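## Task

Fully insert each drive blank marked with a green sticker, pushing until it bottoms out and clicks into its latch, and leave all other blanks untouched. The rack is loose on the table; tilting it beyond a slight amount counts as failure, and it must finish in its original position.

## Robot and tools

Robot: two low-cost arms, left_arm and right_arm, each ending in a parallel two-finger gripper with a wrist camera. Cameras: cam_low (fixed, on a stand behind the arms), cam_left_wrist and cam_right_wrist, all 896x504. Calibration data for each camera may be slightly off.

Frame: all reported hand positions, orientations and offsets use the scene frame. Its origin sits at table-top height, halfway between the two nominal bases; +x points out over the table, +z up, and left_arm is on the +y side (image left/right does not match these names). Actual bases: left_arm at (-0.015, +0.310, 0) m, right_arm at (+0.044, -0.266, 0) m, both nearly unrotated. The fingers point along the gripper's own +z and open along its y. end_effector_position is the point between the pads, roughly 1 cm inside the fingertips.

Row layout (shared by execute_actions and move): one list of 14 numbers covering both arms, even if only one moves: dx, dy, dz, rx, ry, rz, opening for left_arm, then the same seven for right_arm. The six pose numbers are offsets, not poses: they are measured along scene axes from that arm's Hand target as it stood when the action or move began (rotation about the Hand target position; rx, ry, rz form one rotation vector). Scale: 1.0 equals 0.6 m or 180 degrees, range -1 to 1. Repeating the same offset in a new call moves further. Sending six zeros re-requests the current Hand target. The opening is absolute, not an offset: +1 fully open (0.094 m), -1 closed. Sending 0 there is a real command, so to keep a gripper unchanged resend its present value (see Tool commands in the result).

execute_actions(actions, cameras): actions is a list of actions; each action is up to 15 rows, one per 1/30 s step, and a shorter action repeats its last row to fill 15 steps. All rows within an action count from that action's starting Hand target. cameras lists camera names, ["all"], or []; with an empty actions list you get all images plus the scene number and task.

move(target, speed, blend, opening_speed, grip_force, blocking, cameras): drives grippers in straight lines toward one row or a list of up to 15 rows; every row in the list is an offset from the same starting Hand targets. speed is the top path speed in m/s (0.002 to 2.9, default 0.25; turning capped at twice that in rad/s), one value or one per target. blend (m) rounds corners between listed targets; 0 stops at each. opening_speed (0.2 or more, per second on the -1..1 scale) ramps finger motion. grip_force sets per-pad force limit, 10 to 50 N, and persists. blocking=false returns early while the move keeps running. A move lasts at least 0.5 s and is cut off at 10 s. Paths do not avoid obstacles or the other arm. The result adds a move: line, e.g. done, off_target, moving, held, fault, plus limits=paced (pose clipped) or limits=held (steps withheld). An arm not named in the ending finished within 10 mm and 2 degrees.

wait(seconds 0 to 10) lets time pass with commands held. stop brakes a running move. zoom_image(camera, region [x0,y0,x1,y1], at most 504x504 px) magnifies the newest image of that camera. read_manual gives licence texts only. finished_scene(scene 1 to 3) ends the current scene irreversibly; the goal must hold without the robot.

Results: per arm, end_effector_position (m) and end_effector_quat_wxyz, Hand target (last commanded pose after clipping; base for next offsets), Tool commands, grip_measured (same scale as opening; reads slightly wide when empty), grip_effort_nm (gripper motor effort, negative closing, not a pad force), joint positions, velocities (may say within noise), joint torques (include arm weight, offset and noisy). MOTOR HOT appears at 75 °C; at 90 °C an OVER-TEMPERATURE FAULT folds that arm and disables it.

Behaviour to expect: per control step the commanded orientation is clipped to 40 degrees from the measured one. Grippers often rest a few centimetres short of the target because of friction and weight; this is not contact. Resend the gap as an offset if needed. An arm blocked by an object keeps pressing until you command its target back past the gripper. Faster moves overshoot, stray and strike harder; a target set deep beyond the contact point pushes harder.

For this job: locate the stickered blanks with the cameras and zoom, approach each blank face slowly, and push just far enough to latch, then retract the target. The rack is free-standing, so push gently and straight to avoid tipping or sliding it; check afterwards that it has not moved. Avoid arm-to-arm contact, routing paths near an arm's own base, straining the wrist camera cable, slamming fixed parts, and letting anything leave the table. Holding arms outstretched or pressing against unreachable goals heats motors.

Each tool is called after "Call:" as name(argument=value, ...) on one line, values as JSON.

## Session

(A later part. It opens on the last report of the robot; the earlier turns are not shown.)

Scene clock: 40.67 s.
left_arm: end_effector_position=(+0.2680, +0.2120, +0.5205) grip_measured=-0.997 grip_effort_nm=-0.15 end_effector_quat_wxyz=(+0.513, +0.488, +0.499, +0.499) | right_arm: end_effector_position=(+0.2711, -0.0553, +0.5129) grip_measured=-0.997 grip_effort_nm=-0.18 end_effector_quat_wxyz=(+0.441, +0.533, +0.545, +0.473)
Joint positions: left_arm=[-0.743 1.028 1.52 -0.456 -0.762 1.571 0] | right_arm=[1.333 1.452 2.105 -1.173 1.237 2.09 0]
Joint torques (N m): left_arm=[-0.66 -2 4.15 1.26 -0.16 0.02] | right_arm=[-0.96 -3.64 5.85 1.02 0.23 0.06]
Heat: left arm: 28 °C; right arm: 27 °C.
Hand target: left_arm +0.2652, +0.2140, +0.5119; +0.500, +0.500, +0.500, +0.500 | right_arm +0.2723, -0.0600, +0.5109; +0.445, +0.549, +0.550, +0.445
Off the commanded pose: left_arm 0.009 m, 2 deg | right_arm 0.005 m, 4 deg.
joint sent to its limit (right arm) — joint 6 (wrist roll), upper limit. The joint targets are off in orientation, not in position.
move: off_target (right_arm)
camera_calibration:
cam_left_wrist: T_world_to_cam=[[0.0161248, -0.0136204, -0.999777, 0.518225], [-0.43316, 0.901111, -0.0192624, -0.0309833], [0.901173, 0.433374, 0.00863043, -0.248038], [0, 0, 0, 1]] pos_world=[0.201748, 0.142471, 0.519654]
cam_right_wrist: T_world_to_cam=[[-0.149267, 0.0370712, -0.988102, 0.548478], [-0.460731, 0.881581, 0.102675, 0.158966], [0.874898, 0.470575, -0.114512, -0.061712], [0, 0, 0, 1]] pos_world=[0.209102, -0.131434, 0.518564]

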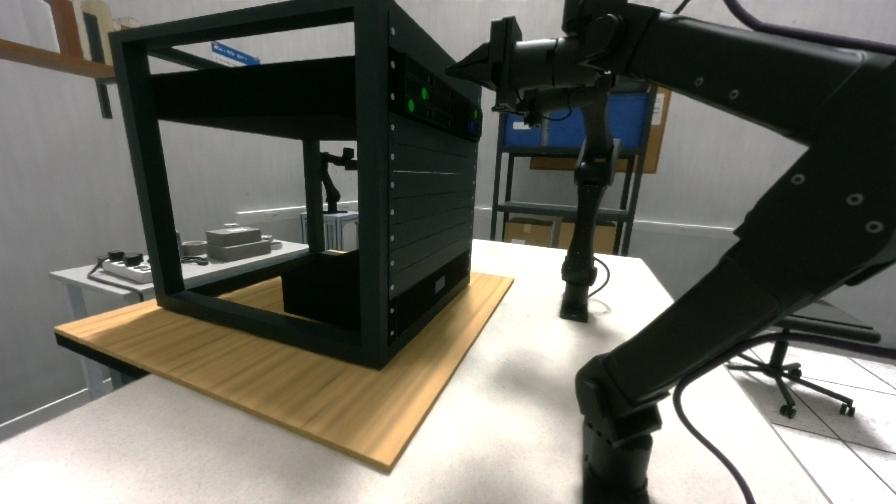

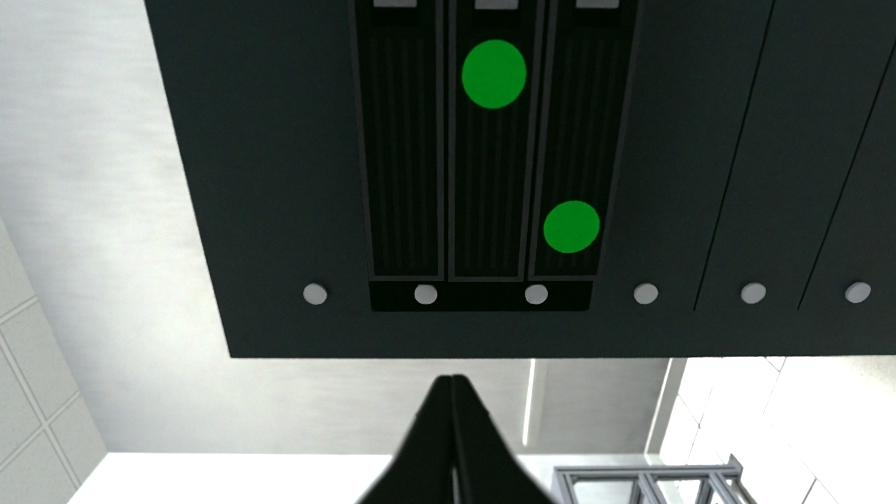

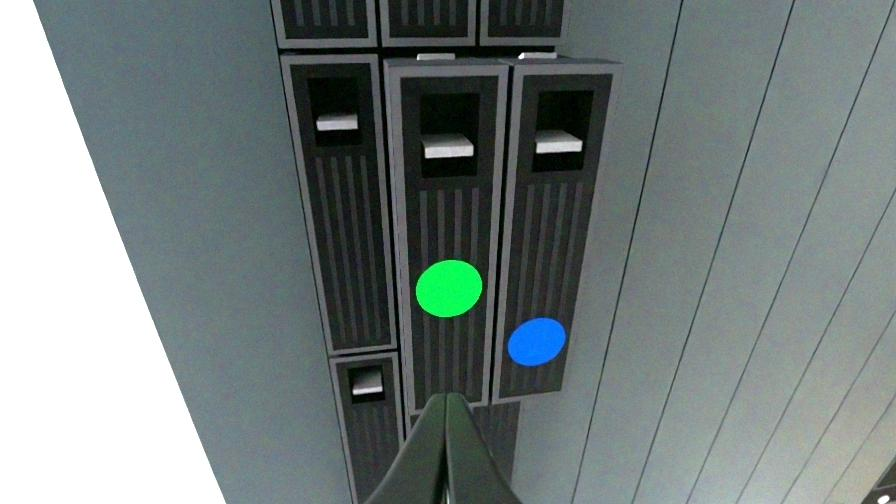

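Call:
move(target=[0,0,0,0,0,0,-1,0.087,-0.005,0.002,0,0,0,-1], speed=0.05, cameras=["all"])

Scene clock: 43.50 s.
left_arm: end_effector_position=(+0.2680, +0.2120, +0.5205) grip_measured=-0.997 grip_effort_nm=-0.15 end_effector_quat_wxyz=(+0.513, +0.488, +0.499, +0.499) | right_arm: end_effector_position=(+0.3209, -0.0632, +0.5060) grip_measured=-0.997 grip_effort_nm=-0.18 end_effector_quat_wxyz=(+0.442, +0.548, +0.558, +0.440)
Joint positions: left_arm=[-0.743 1.028 1.52 -0.456 -0.762 1.571 0] | right_arm=[1.107 1.505 2.151 -1.107 1.045 1.964 0]
Joint torques (N m): left_arm=[-0.65 -2 4.12 1.26 -0.16 0] | right_arm=[-0.87 -4.21 5.87 2.02 0.18 -0.14]
Heat: left arm: 28 °C; right arm: 27 °C.
Hand target: left_arm +0.2652, +0.2140, +0.5119; +0.500, +0.500, +0.500, +0.500 | right_arm +0.3244, -0.0629, +0.5121; +0.445, +0.549, +0.550, +0.445
Off the commanded pose: left_arm 0.009 m, 2 deg | right_arm 0.007 m, 1 deg.
move: done
camera_calibration:
cam_left_wrist: T_world_to_cam=[[0.0161248, -0.0136204, -0.999777, 0.518225], [-0.43316, 0.901111, -0.0192624, -0.0309833], [0.901173, 0.433374, 0.00863043, -0.248038], [0, 0, 0, 1]] pos_world=[0.201748, 0.142471, 0.519654]
cam_right_wrist: T_world_to_cam=[[-0.207929, 0.00714039, -0.978118, 0.56131], [-0.426089, 0.899451, 0.0971446, 0.182355], [0.880462, 0.436964, -0.18398, -0.0711876], [0, 0, 0, 1]] pos_world=[0.25709, -0.136921, 0.518215]

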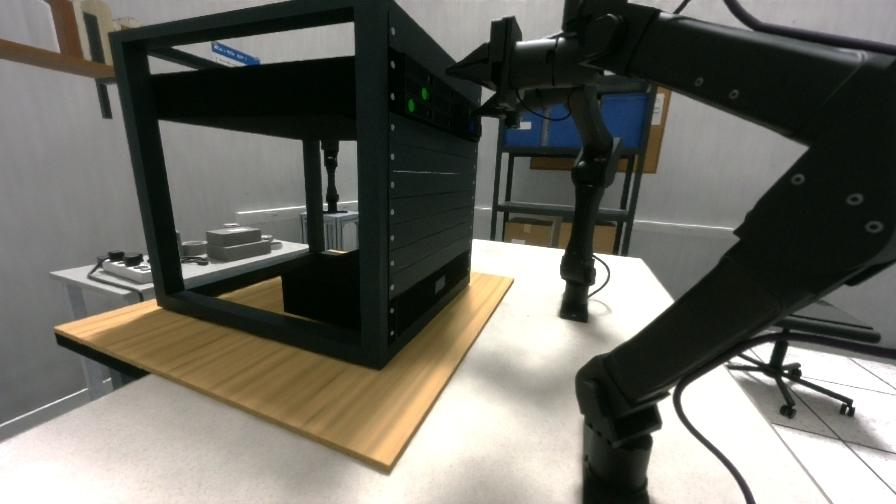

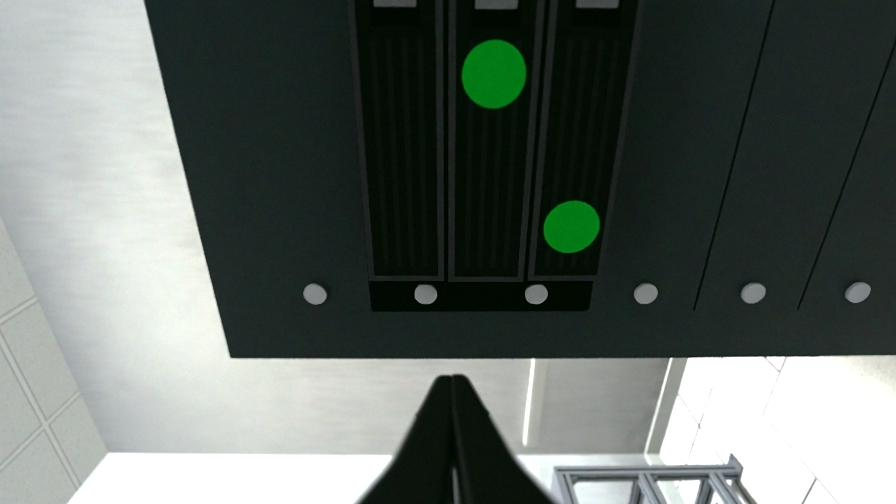

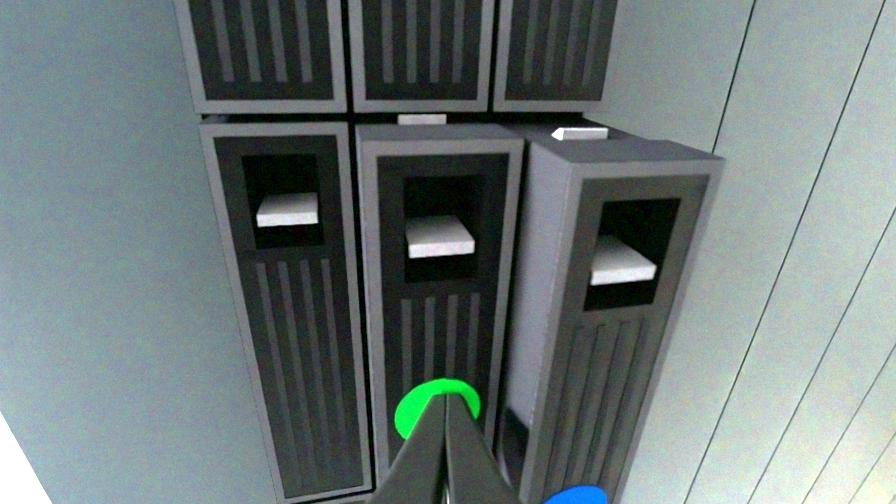

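Call:
move(target=[0,0,0,0,0,0,-1,0.025,0,0.012,0,0,0,-1], speed=0.03, cameras=["all"])

Scene clock: 45.60 s.
left_arm: end_effector_position=(+0.2680, +0.2120, +0.5205) grip_measured=-0.997 grip_effort_nm=-0.16 end_effector_quat_wxyz=(+0.513, +0.488, +0.499, +0.499) | right_arm: end_effector_position=(+0.3352, -0.0635, +0.5135) grip_measured=-0.997 grip_effort_nm=-0.18 end_effector_quat_wxyz=(+0.441, +0.548, +0.558, +0.440)
Joint positions: left_arm=[-0.743 1.028 1.52 -0.456 -0.762 1.571 0] | right_arm=[1.051 1.548 2.225 -1.099 0.995 1.92 0]
Joint torques (N m): left_arm=[-0.66 -1.96 4.15 1.26 -0.16 0] | right_arm=[-0.98 -4.44 5.78 2.08 0.15 -0.14]
Heat: left arm: 28 °C; right arm: 28 °C.
Hand target: left_arm +0.2652, +0.2140, +0.5119; +0.500, +0.500, +0.500, +0.500 | right_arm +0.3395, -0.0630, +0.5193; +0.445, +0.549, +0.550, +0.445
Off the commanded pose: left_arm 0.009 m, 2 deg | right_arm 0.007 m, 1 deg.
move: done
camera_calibration:
cam_left_wrist: T_world_to_cam=[[0.0161248, -0.0136204, -0.999777, 0.518225], [-0.43316, 0.901111, -0.0192624, -0.0309833], [0.901173, 0.433374, 0.00863043, -0.248038], [0, 0, 0, 1]] pos_world=[0.201748, 0.142471, 0.519654]
cam_right_wrist: T_world_to_cam=[[-0.208457, 0.00731818, -0.978004, 0.57173], [-0.426007, 0.899448, 0.0975316, 0.187762], [0.880377, 0.436967, -0.184378, -0.0820336], [0, 0, 0, 1]] pos_world=[0.27139, -0.13722, 0.525716]

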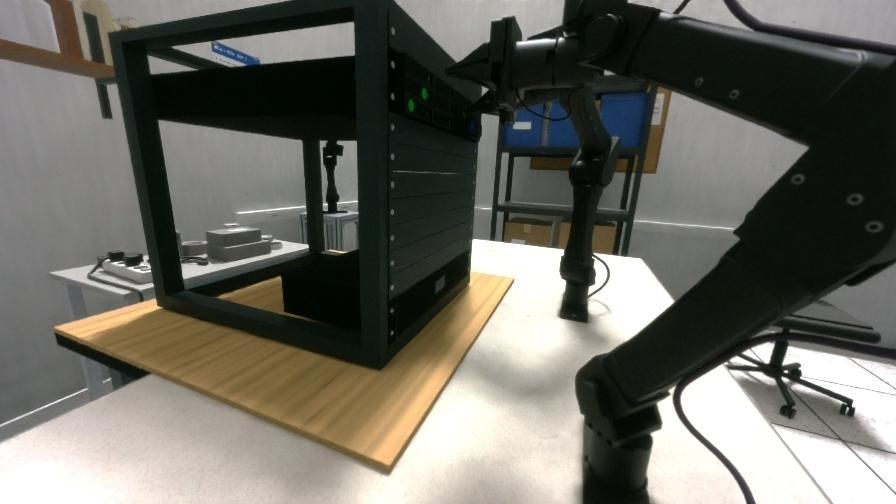

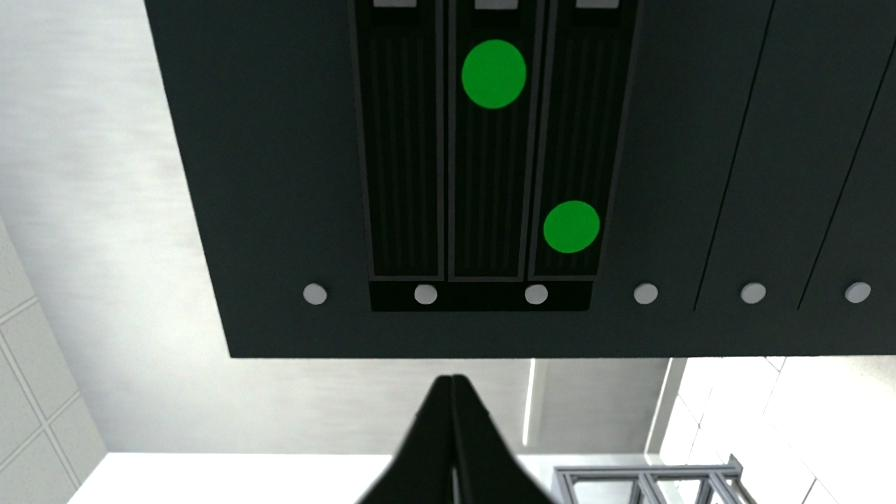

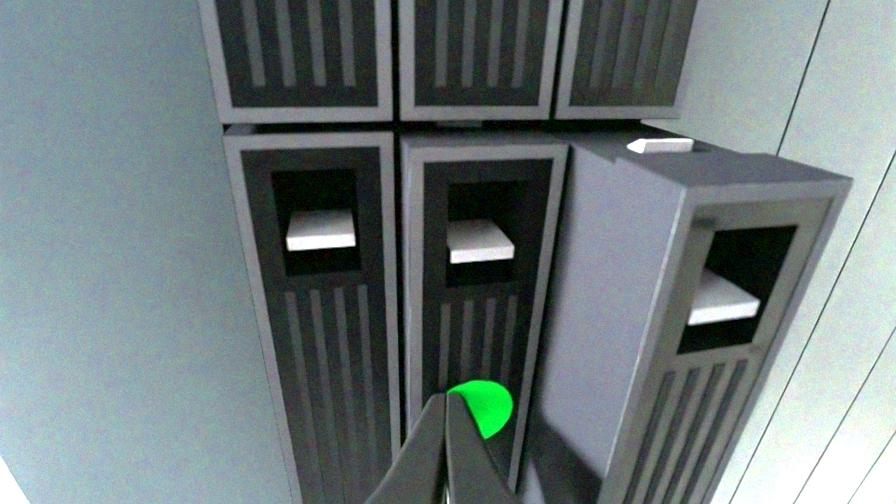

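Call:
move(target=[0,0,0,0,0,0,-1,0.025,0,-0.006,0,0,0,-1], speed=0.03, cameras=["all"])

Scene clock: 47.17 s.
left_arm: end_effector_position=(+0.2680, +0.2120, +0.5205) grip_measured=-0.997 grip_effort_nm=-0.15 end_effector_quat_wxyz=(+0.513, +0.488, +0.499, +0.499) | right_arm: end_effector_position=(+0.3441, -0.0645, +0.5148) grip_measured=-0.997 grip_effort_nm=-0.18 end_effector_quat_wxyz=(+0.437, +0.546, +0.561, +0.443)
Joint positions: left_arm=[-0.743 1.028 1.52 -0.456 -0.762 1.571 0] | right_arm=[1.011 1.55 2.225 -1.068 0.946 1.889 0]
Joint torques (N m): left_arm=[-0.64 -1.98 4.18 1.28 -0.15 0.01] | right_arm=[-2.32 -4.49 3.49 2.46 0.13 -0.15]
Heat: left arm: 28 °C; right arm: 28 °C.
Hand target: left_arm +0.2652, +0.2140, +0.5119; +0.500, +0.500, +0.500, +0.500 | right_arm +0.3545, -0.0630, +0.5157; +0.445, +0.549, +0.550, +0.445
Off the commanded pose: left_arm 0.009 m, 2 deg | right_arm 0.011 m, 2 deg.
move: off_target (right_arm)
camera_calibration:
cam_left_wrist: T_world_to_cam=[[0.0161248, -0.0136204, -0.999777, 0.518225], [-0.43316, 0.901111, -0.0192624, -0.0309833], [0.901173, 0.433374, 0.00863043, -0.248038], [0, 0, 0, 1]] pos_world=[0.201748, 0.142471, 0.519654]
cam_right_wrist: T_world_to_cam=[[-0.210048, 0.00924737, -0.977647, 0.575293], [-0.436545, 0.893854, 0.102247, 0.193181], [0.874819, 0.448263, -0.183715, -0.0869065], [0, 0, 0, 1]] pos_world=[0.281199, -0.139039, 0.526715]

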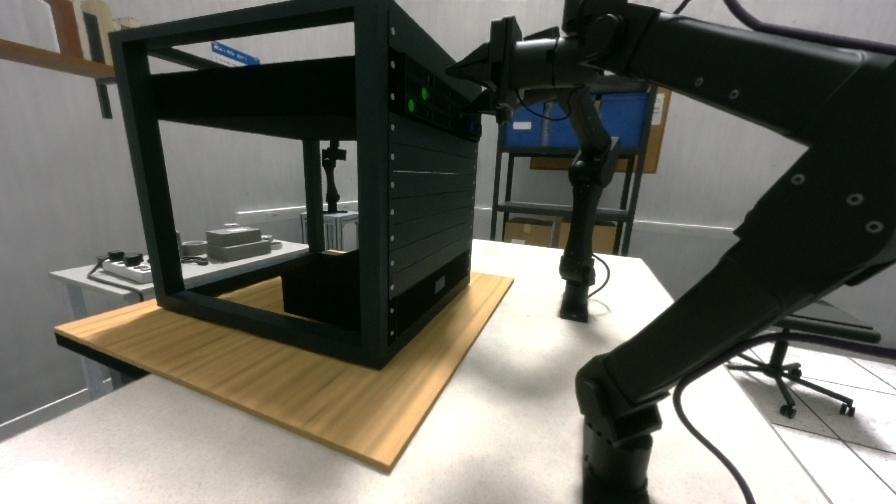

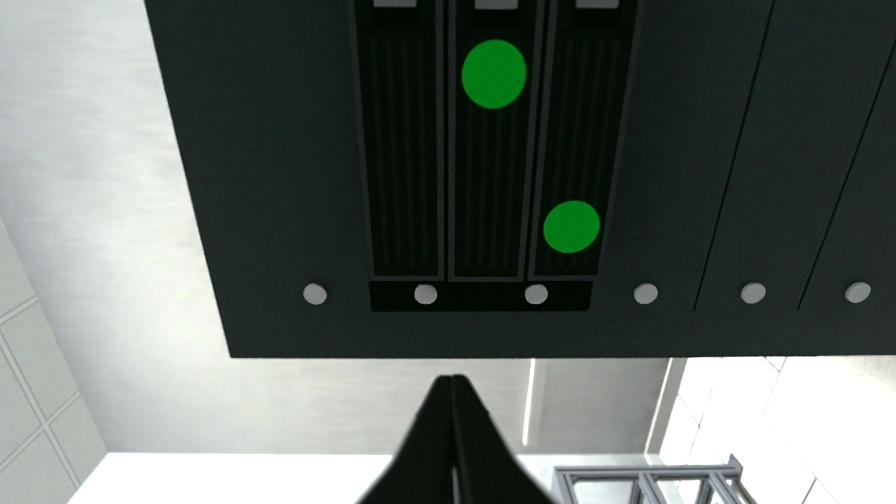

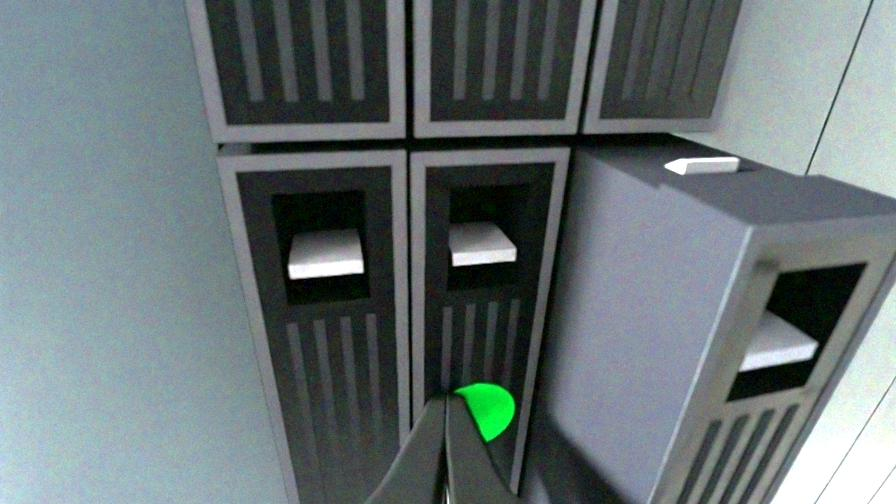

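Call:
move(target=[0,0,0,0,0,0,-1,0.018,0,-0.004,0,0,0,-1], speed=0.03, cameras=["cam_right_wrist"])

Scene clock: 48.77 s.
left_arm: end_effector_position=(+0.2680, +0.2120, +0.5205) grip_measured=-0.997 grip_effort_nm=-0.16 end_effector_quat_wxyz=(+0.513, +0.488, +0.499, +0.499) | right_arm: end_effector_position=(+0.3451, -0.0643, +0.5144) grip_measured=-0.997 grip_effort_nm=-0.18 end_effector_quat_wxyz=(+0.430, +0.540, +0.570, +0.447)
Joint positions: left_arm=[-0.743 1.028 1.52 -0.456 -0.762 1.571 0] | right_arm=[0.996 1.539 2.215 -1.059 0.906 1.871 0]
Joint torques (N m): left_arm=[-0.65 -2.02 4.15 1.27 -0.15 0.01] | right_arm=[-4.3 -3.33 2.76 2.83 0.19 -0.16]
Heat: left arm: 28 °C; right arm: 29 °C.
Hand target: left_arm +0.2652, +0.2140, +0.5119; +0.500, +0.500, +0.500, +0.500 | right_arm +0.3652, -0.0629, +0.5133; +0.445, +0.549, +0.550, +0.445
Off the commanded pose: left_arm 0.009 m, 2 deg | right_arm 0.020 m, 3 deg.
move: off_target (right_arm)
camera_calibration:
cam_right_wrist: T_world_to_cam=[[-0.216498, 0.00271681, -0.976279, 0.576246], [-0.458788, 0.882415, 0.104196, 0.199385], [0.861767, 0.470463, -0.189795, -0.078889], [0, 0, 0, 1]] pos_world=[0.284215, -0.140391, 0.526829]
Images, in order (width x height): cam_right_wrist 896x504.

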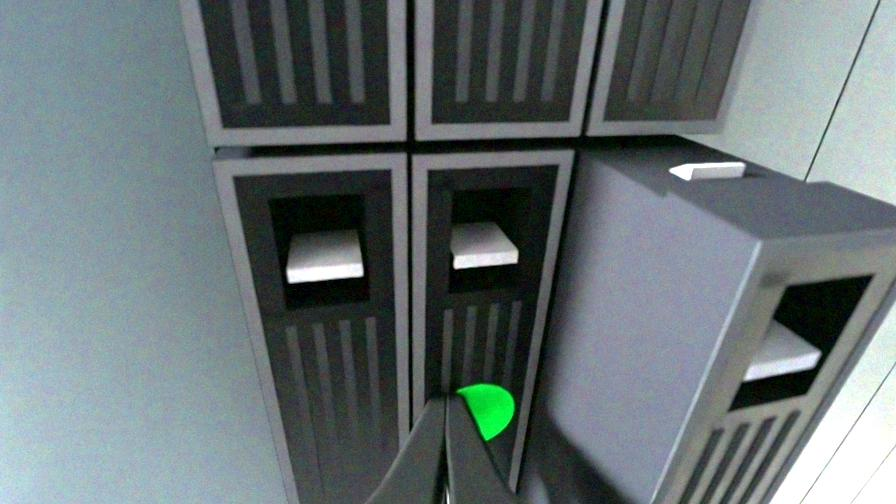

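Call:
move(target=[0,0,0,0,0,0,-1,-0.18,0.0,0.005,0,0,0,-1], speed=0.15, cameras=["all"])

Scene clock: 50.83 s.
left_arm: end_effector_position=(+0.2680, +0.2120, +0.5205) grip_measured=-0.997 grip_effort_nm=-0.15 end_effector_quat_wxyz=(+0.513, +0.488, +0.499, +0.499) | right_arm: end_effector_position=(+0.2603, -0.0526, +0.5188) grip_measured=-0.997 grip_effort_nm=-0.18 end_effector_quat_wxyz=(+0.434, +0.523, +0.551, +0.485)
Joint positions: left_arm=[-0.743 1.028 1.52 -0.456 -0.762 1.571 0] | right_arm=[1.38 1.448 2.127 -1.191 1.251 2.09 0]
Joint torques (N m): left_arm=[-0.66 -1.92 4.11 1.28 -0.16 0.02] | right_arm=[0.98 -5.33 3.29 1.06 0.58 0.08]
Heat: left arm: 27 °C; right arm: 29 °C.
Hand target: left_arm +0.2652, +0.2140, +0.5119; +0.500, +0.500, +0.500, +0.500 | right_arm +0.2573, -0.0630, +0.5163; +0.445, +0.549, +0.550, +0.445
Off the commanded pose: left_arm 0.009 m, 2 deg | right_arm 0.011 m, 6 deg.
joint sent to its limit (right arm) — joint 6 (wrist roll), upper limit. The joint targets are off in orientation, not in position.
move: off_target (right_arm)
camera_calibration:
cam_left_wrist: T_world_to_cam=[[0.0161248, -0.0136204, -0.999777, 0.518225], [-0.43316, 0.901111, -0.0192624, -0.0309833], [0.901173, 0.433374, 0.00863043, -0.248038], [0, 0, 0, 1]] pos_world=[0.201748, 0.142471, 0.519654]
cam_right_wrist: T_world_to_cam=[[-0.142406, 0.0377795, -0.989087, 0.55139], [-0.492079, 0.864333, 0.103863, 0.157639], [0.858824, 0.5015, -0.104496, -0.0522289], [0, 0, 0, 1]] pos_world=[0.200948, -0.130891, 0.523543]

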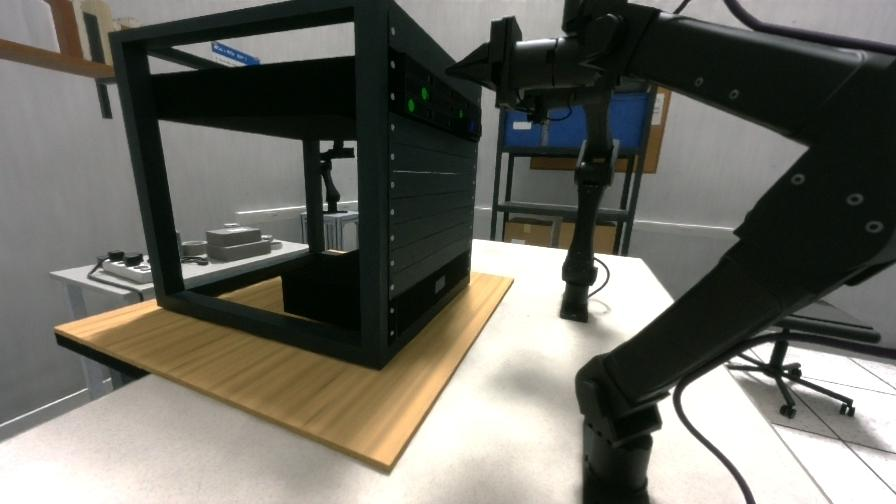

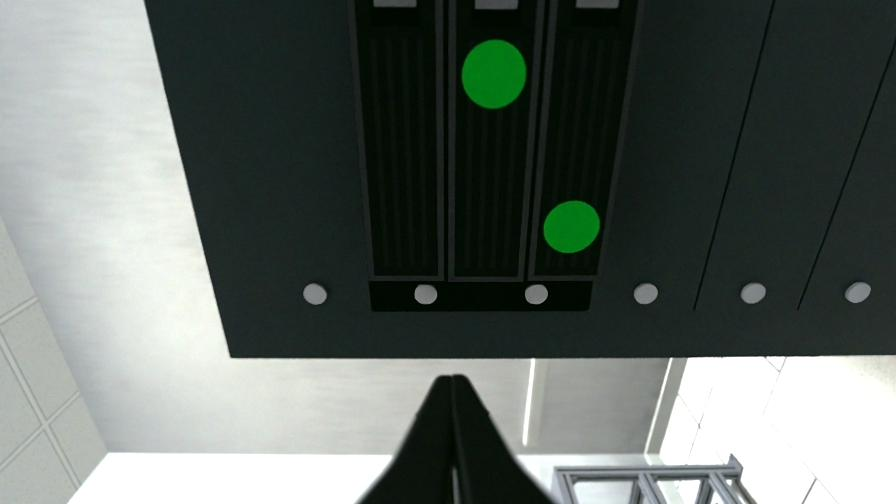

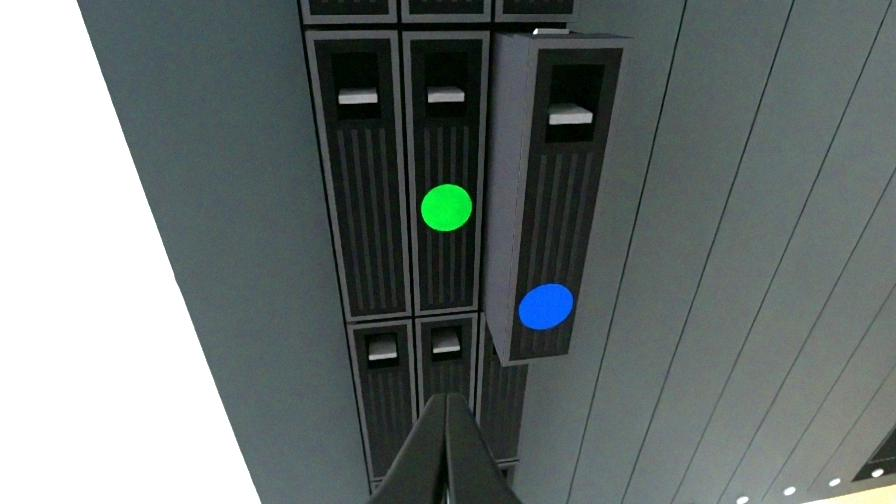

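Call:
finished_scene(scene=1)

The scene is finished: the task was done.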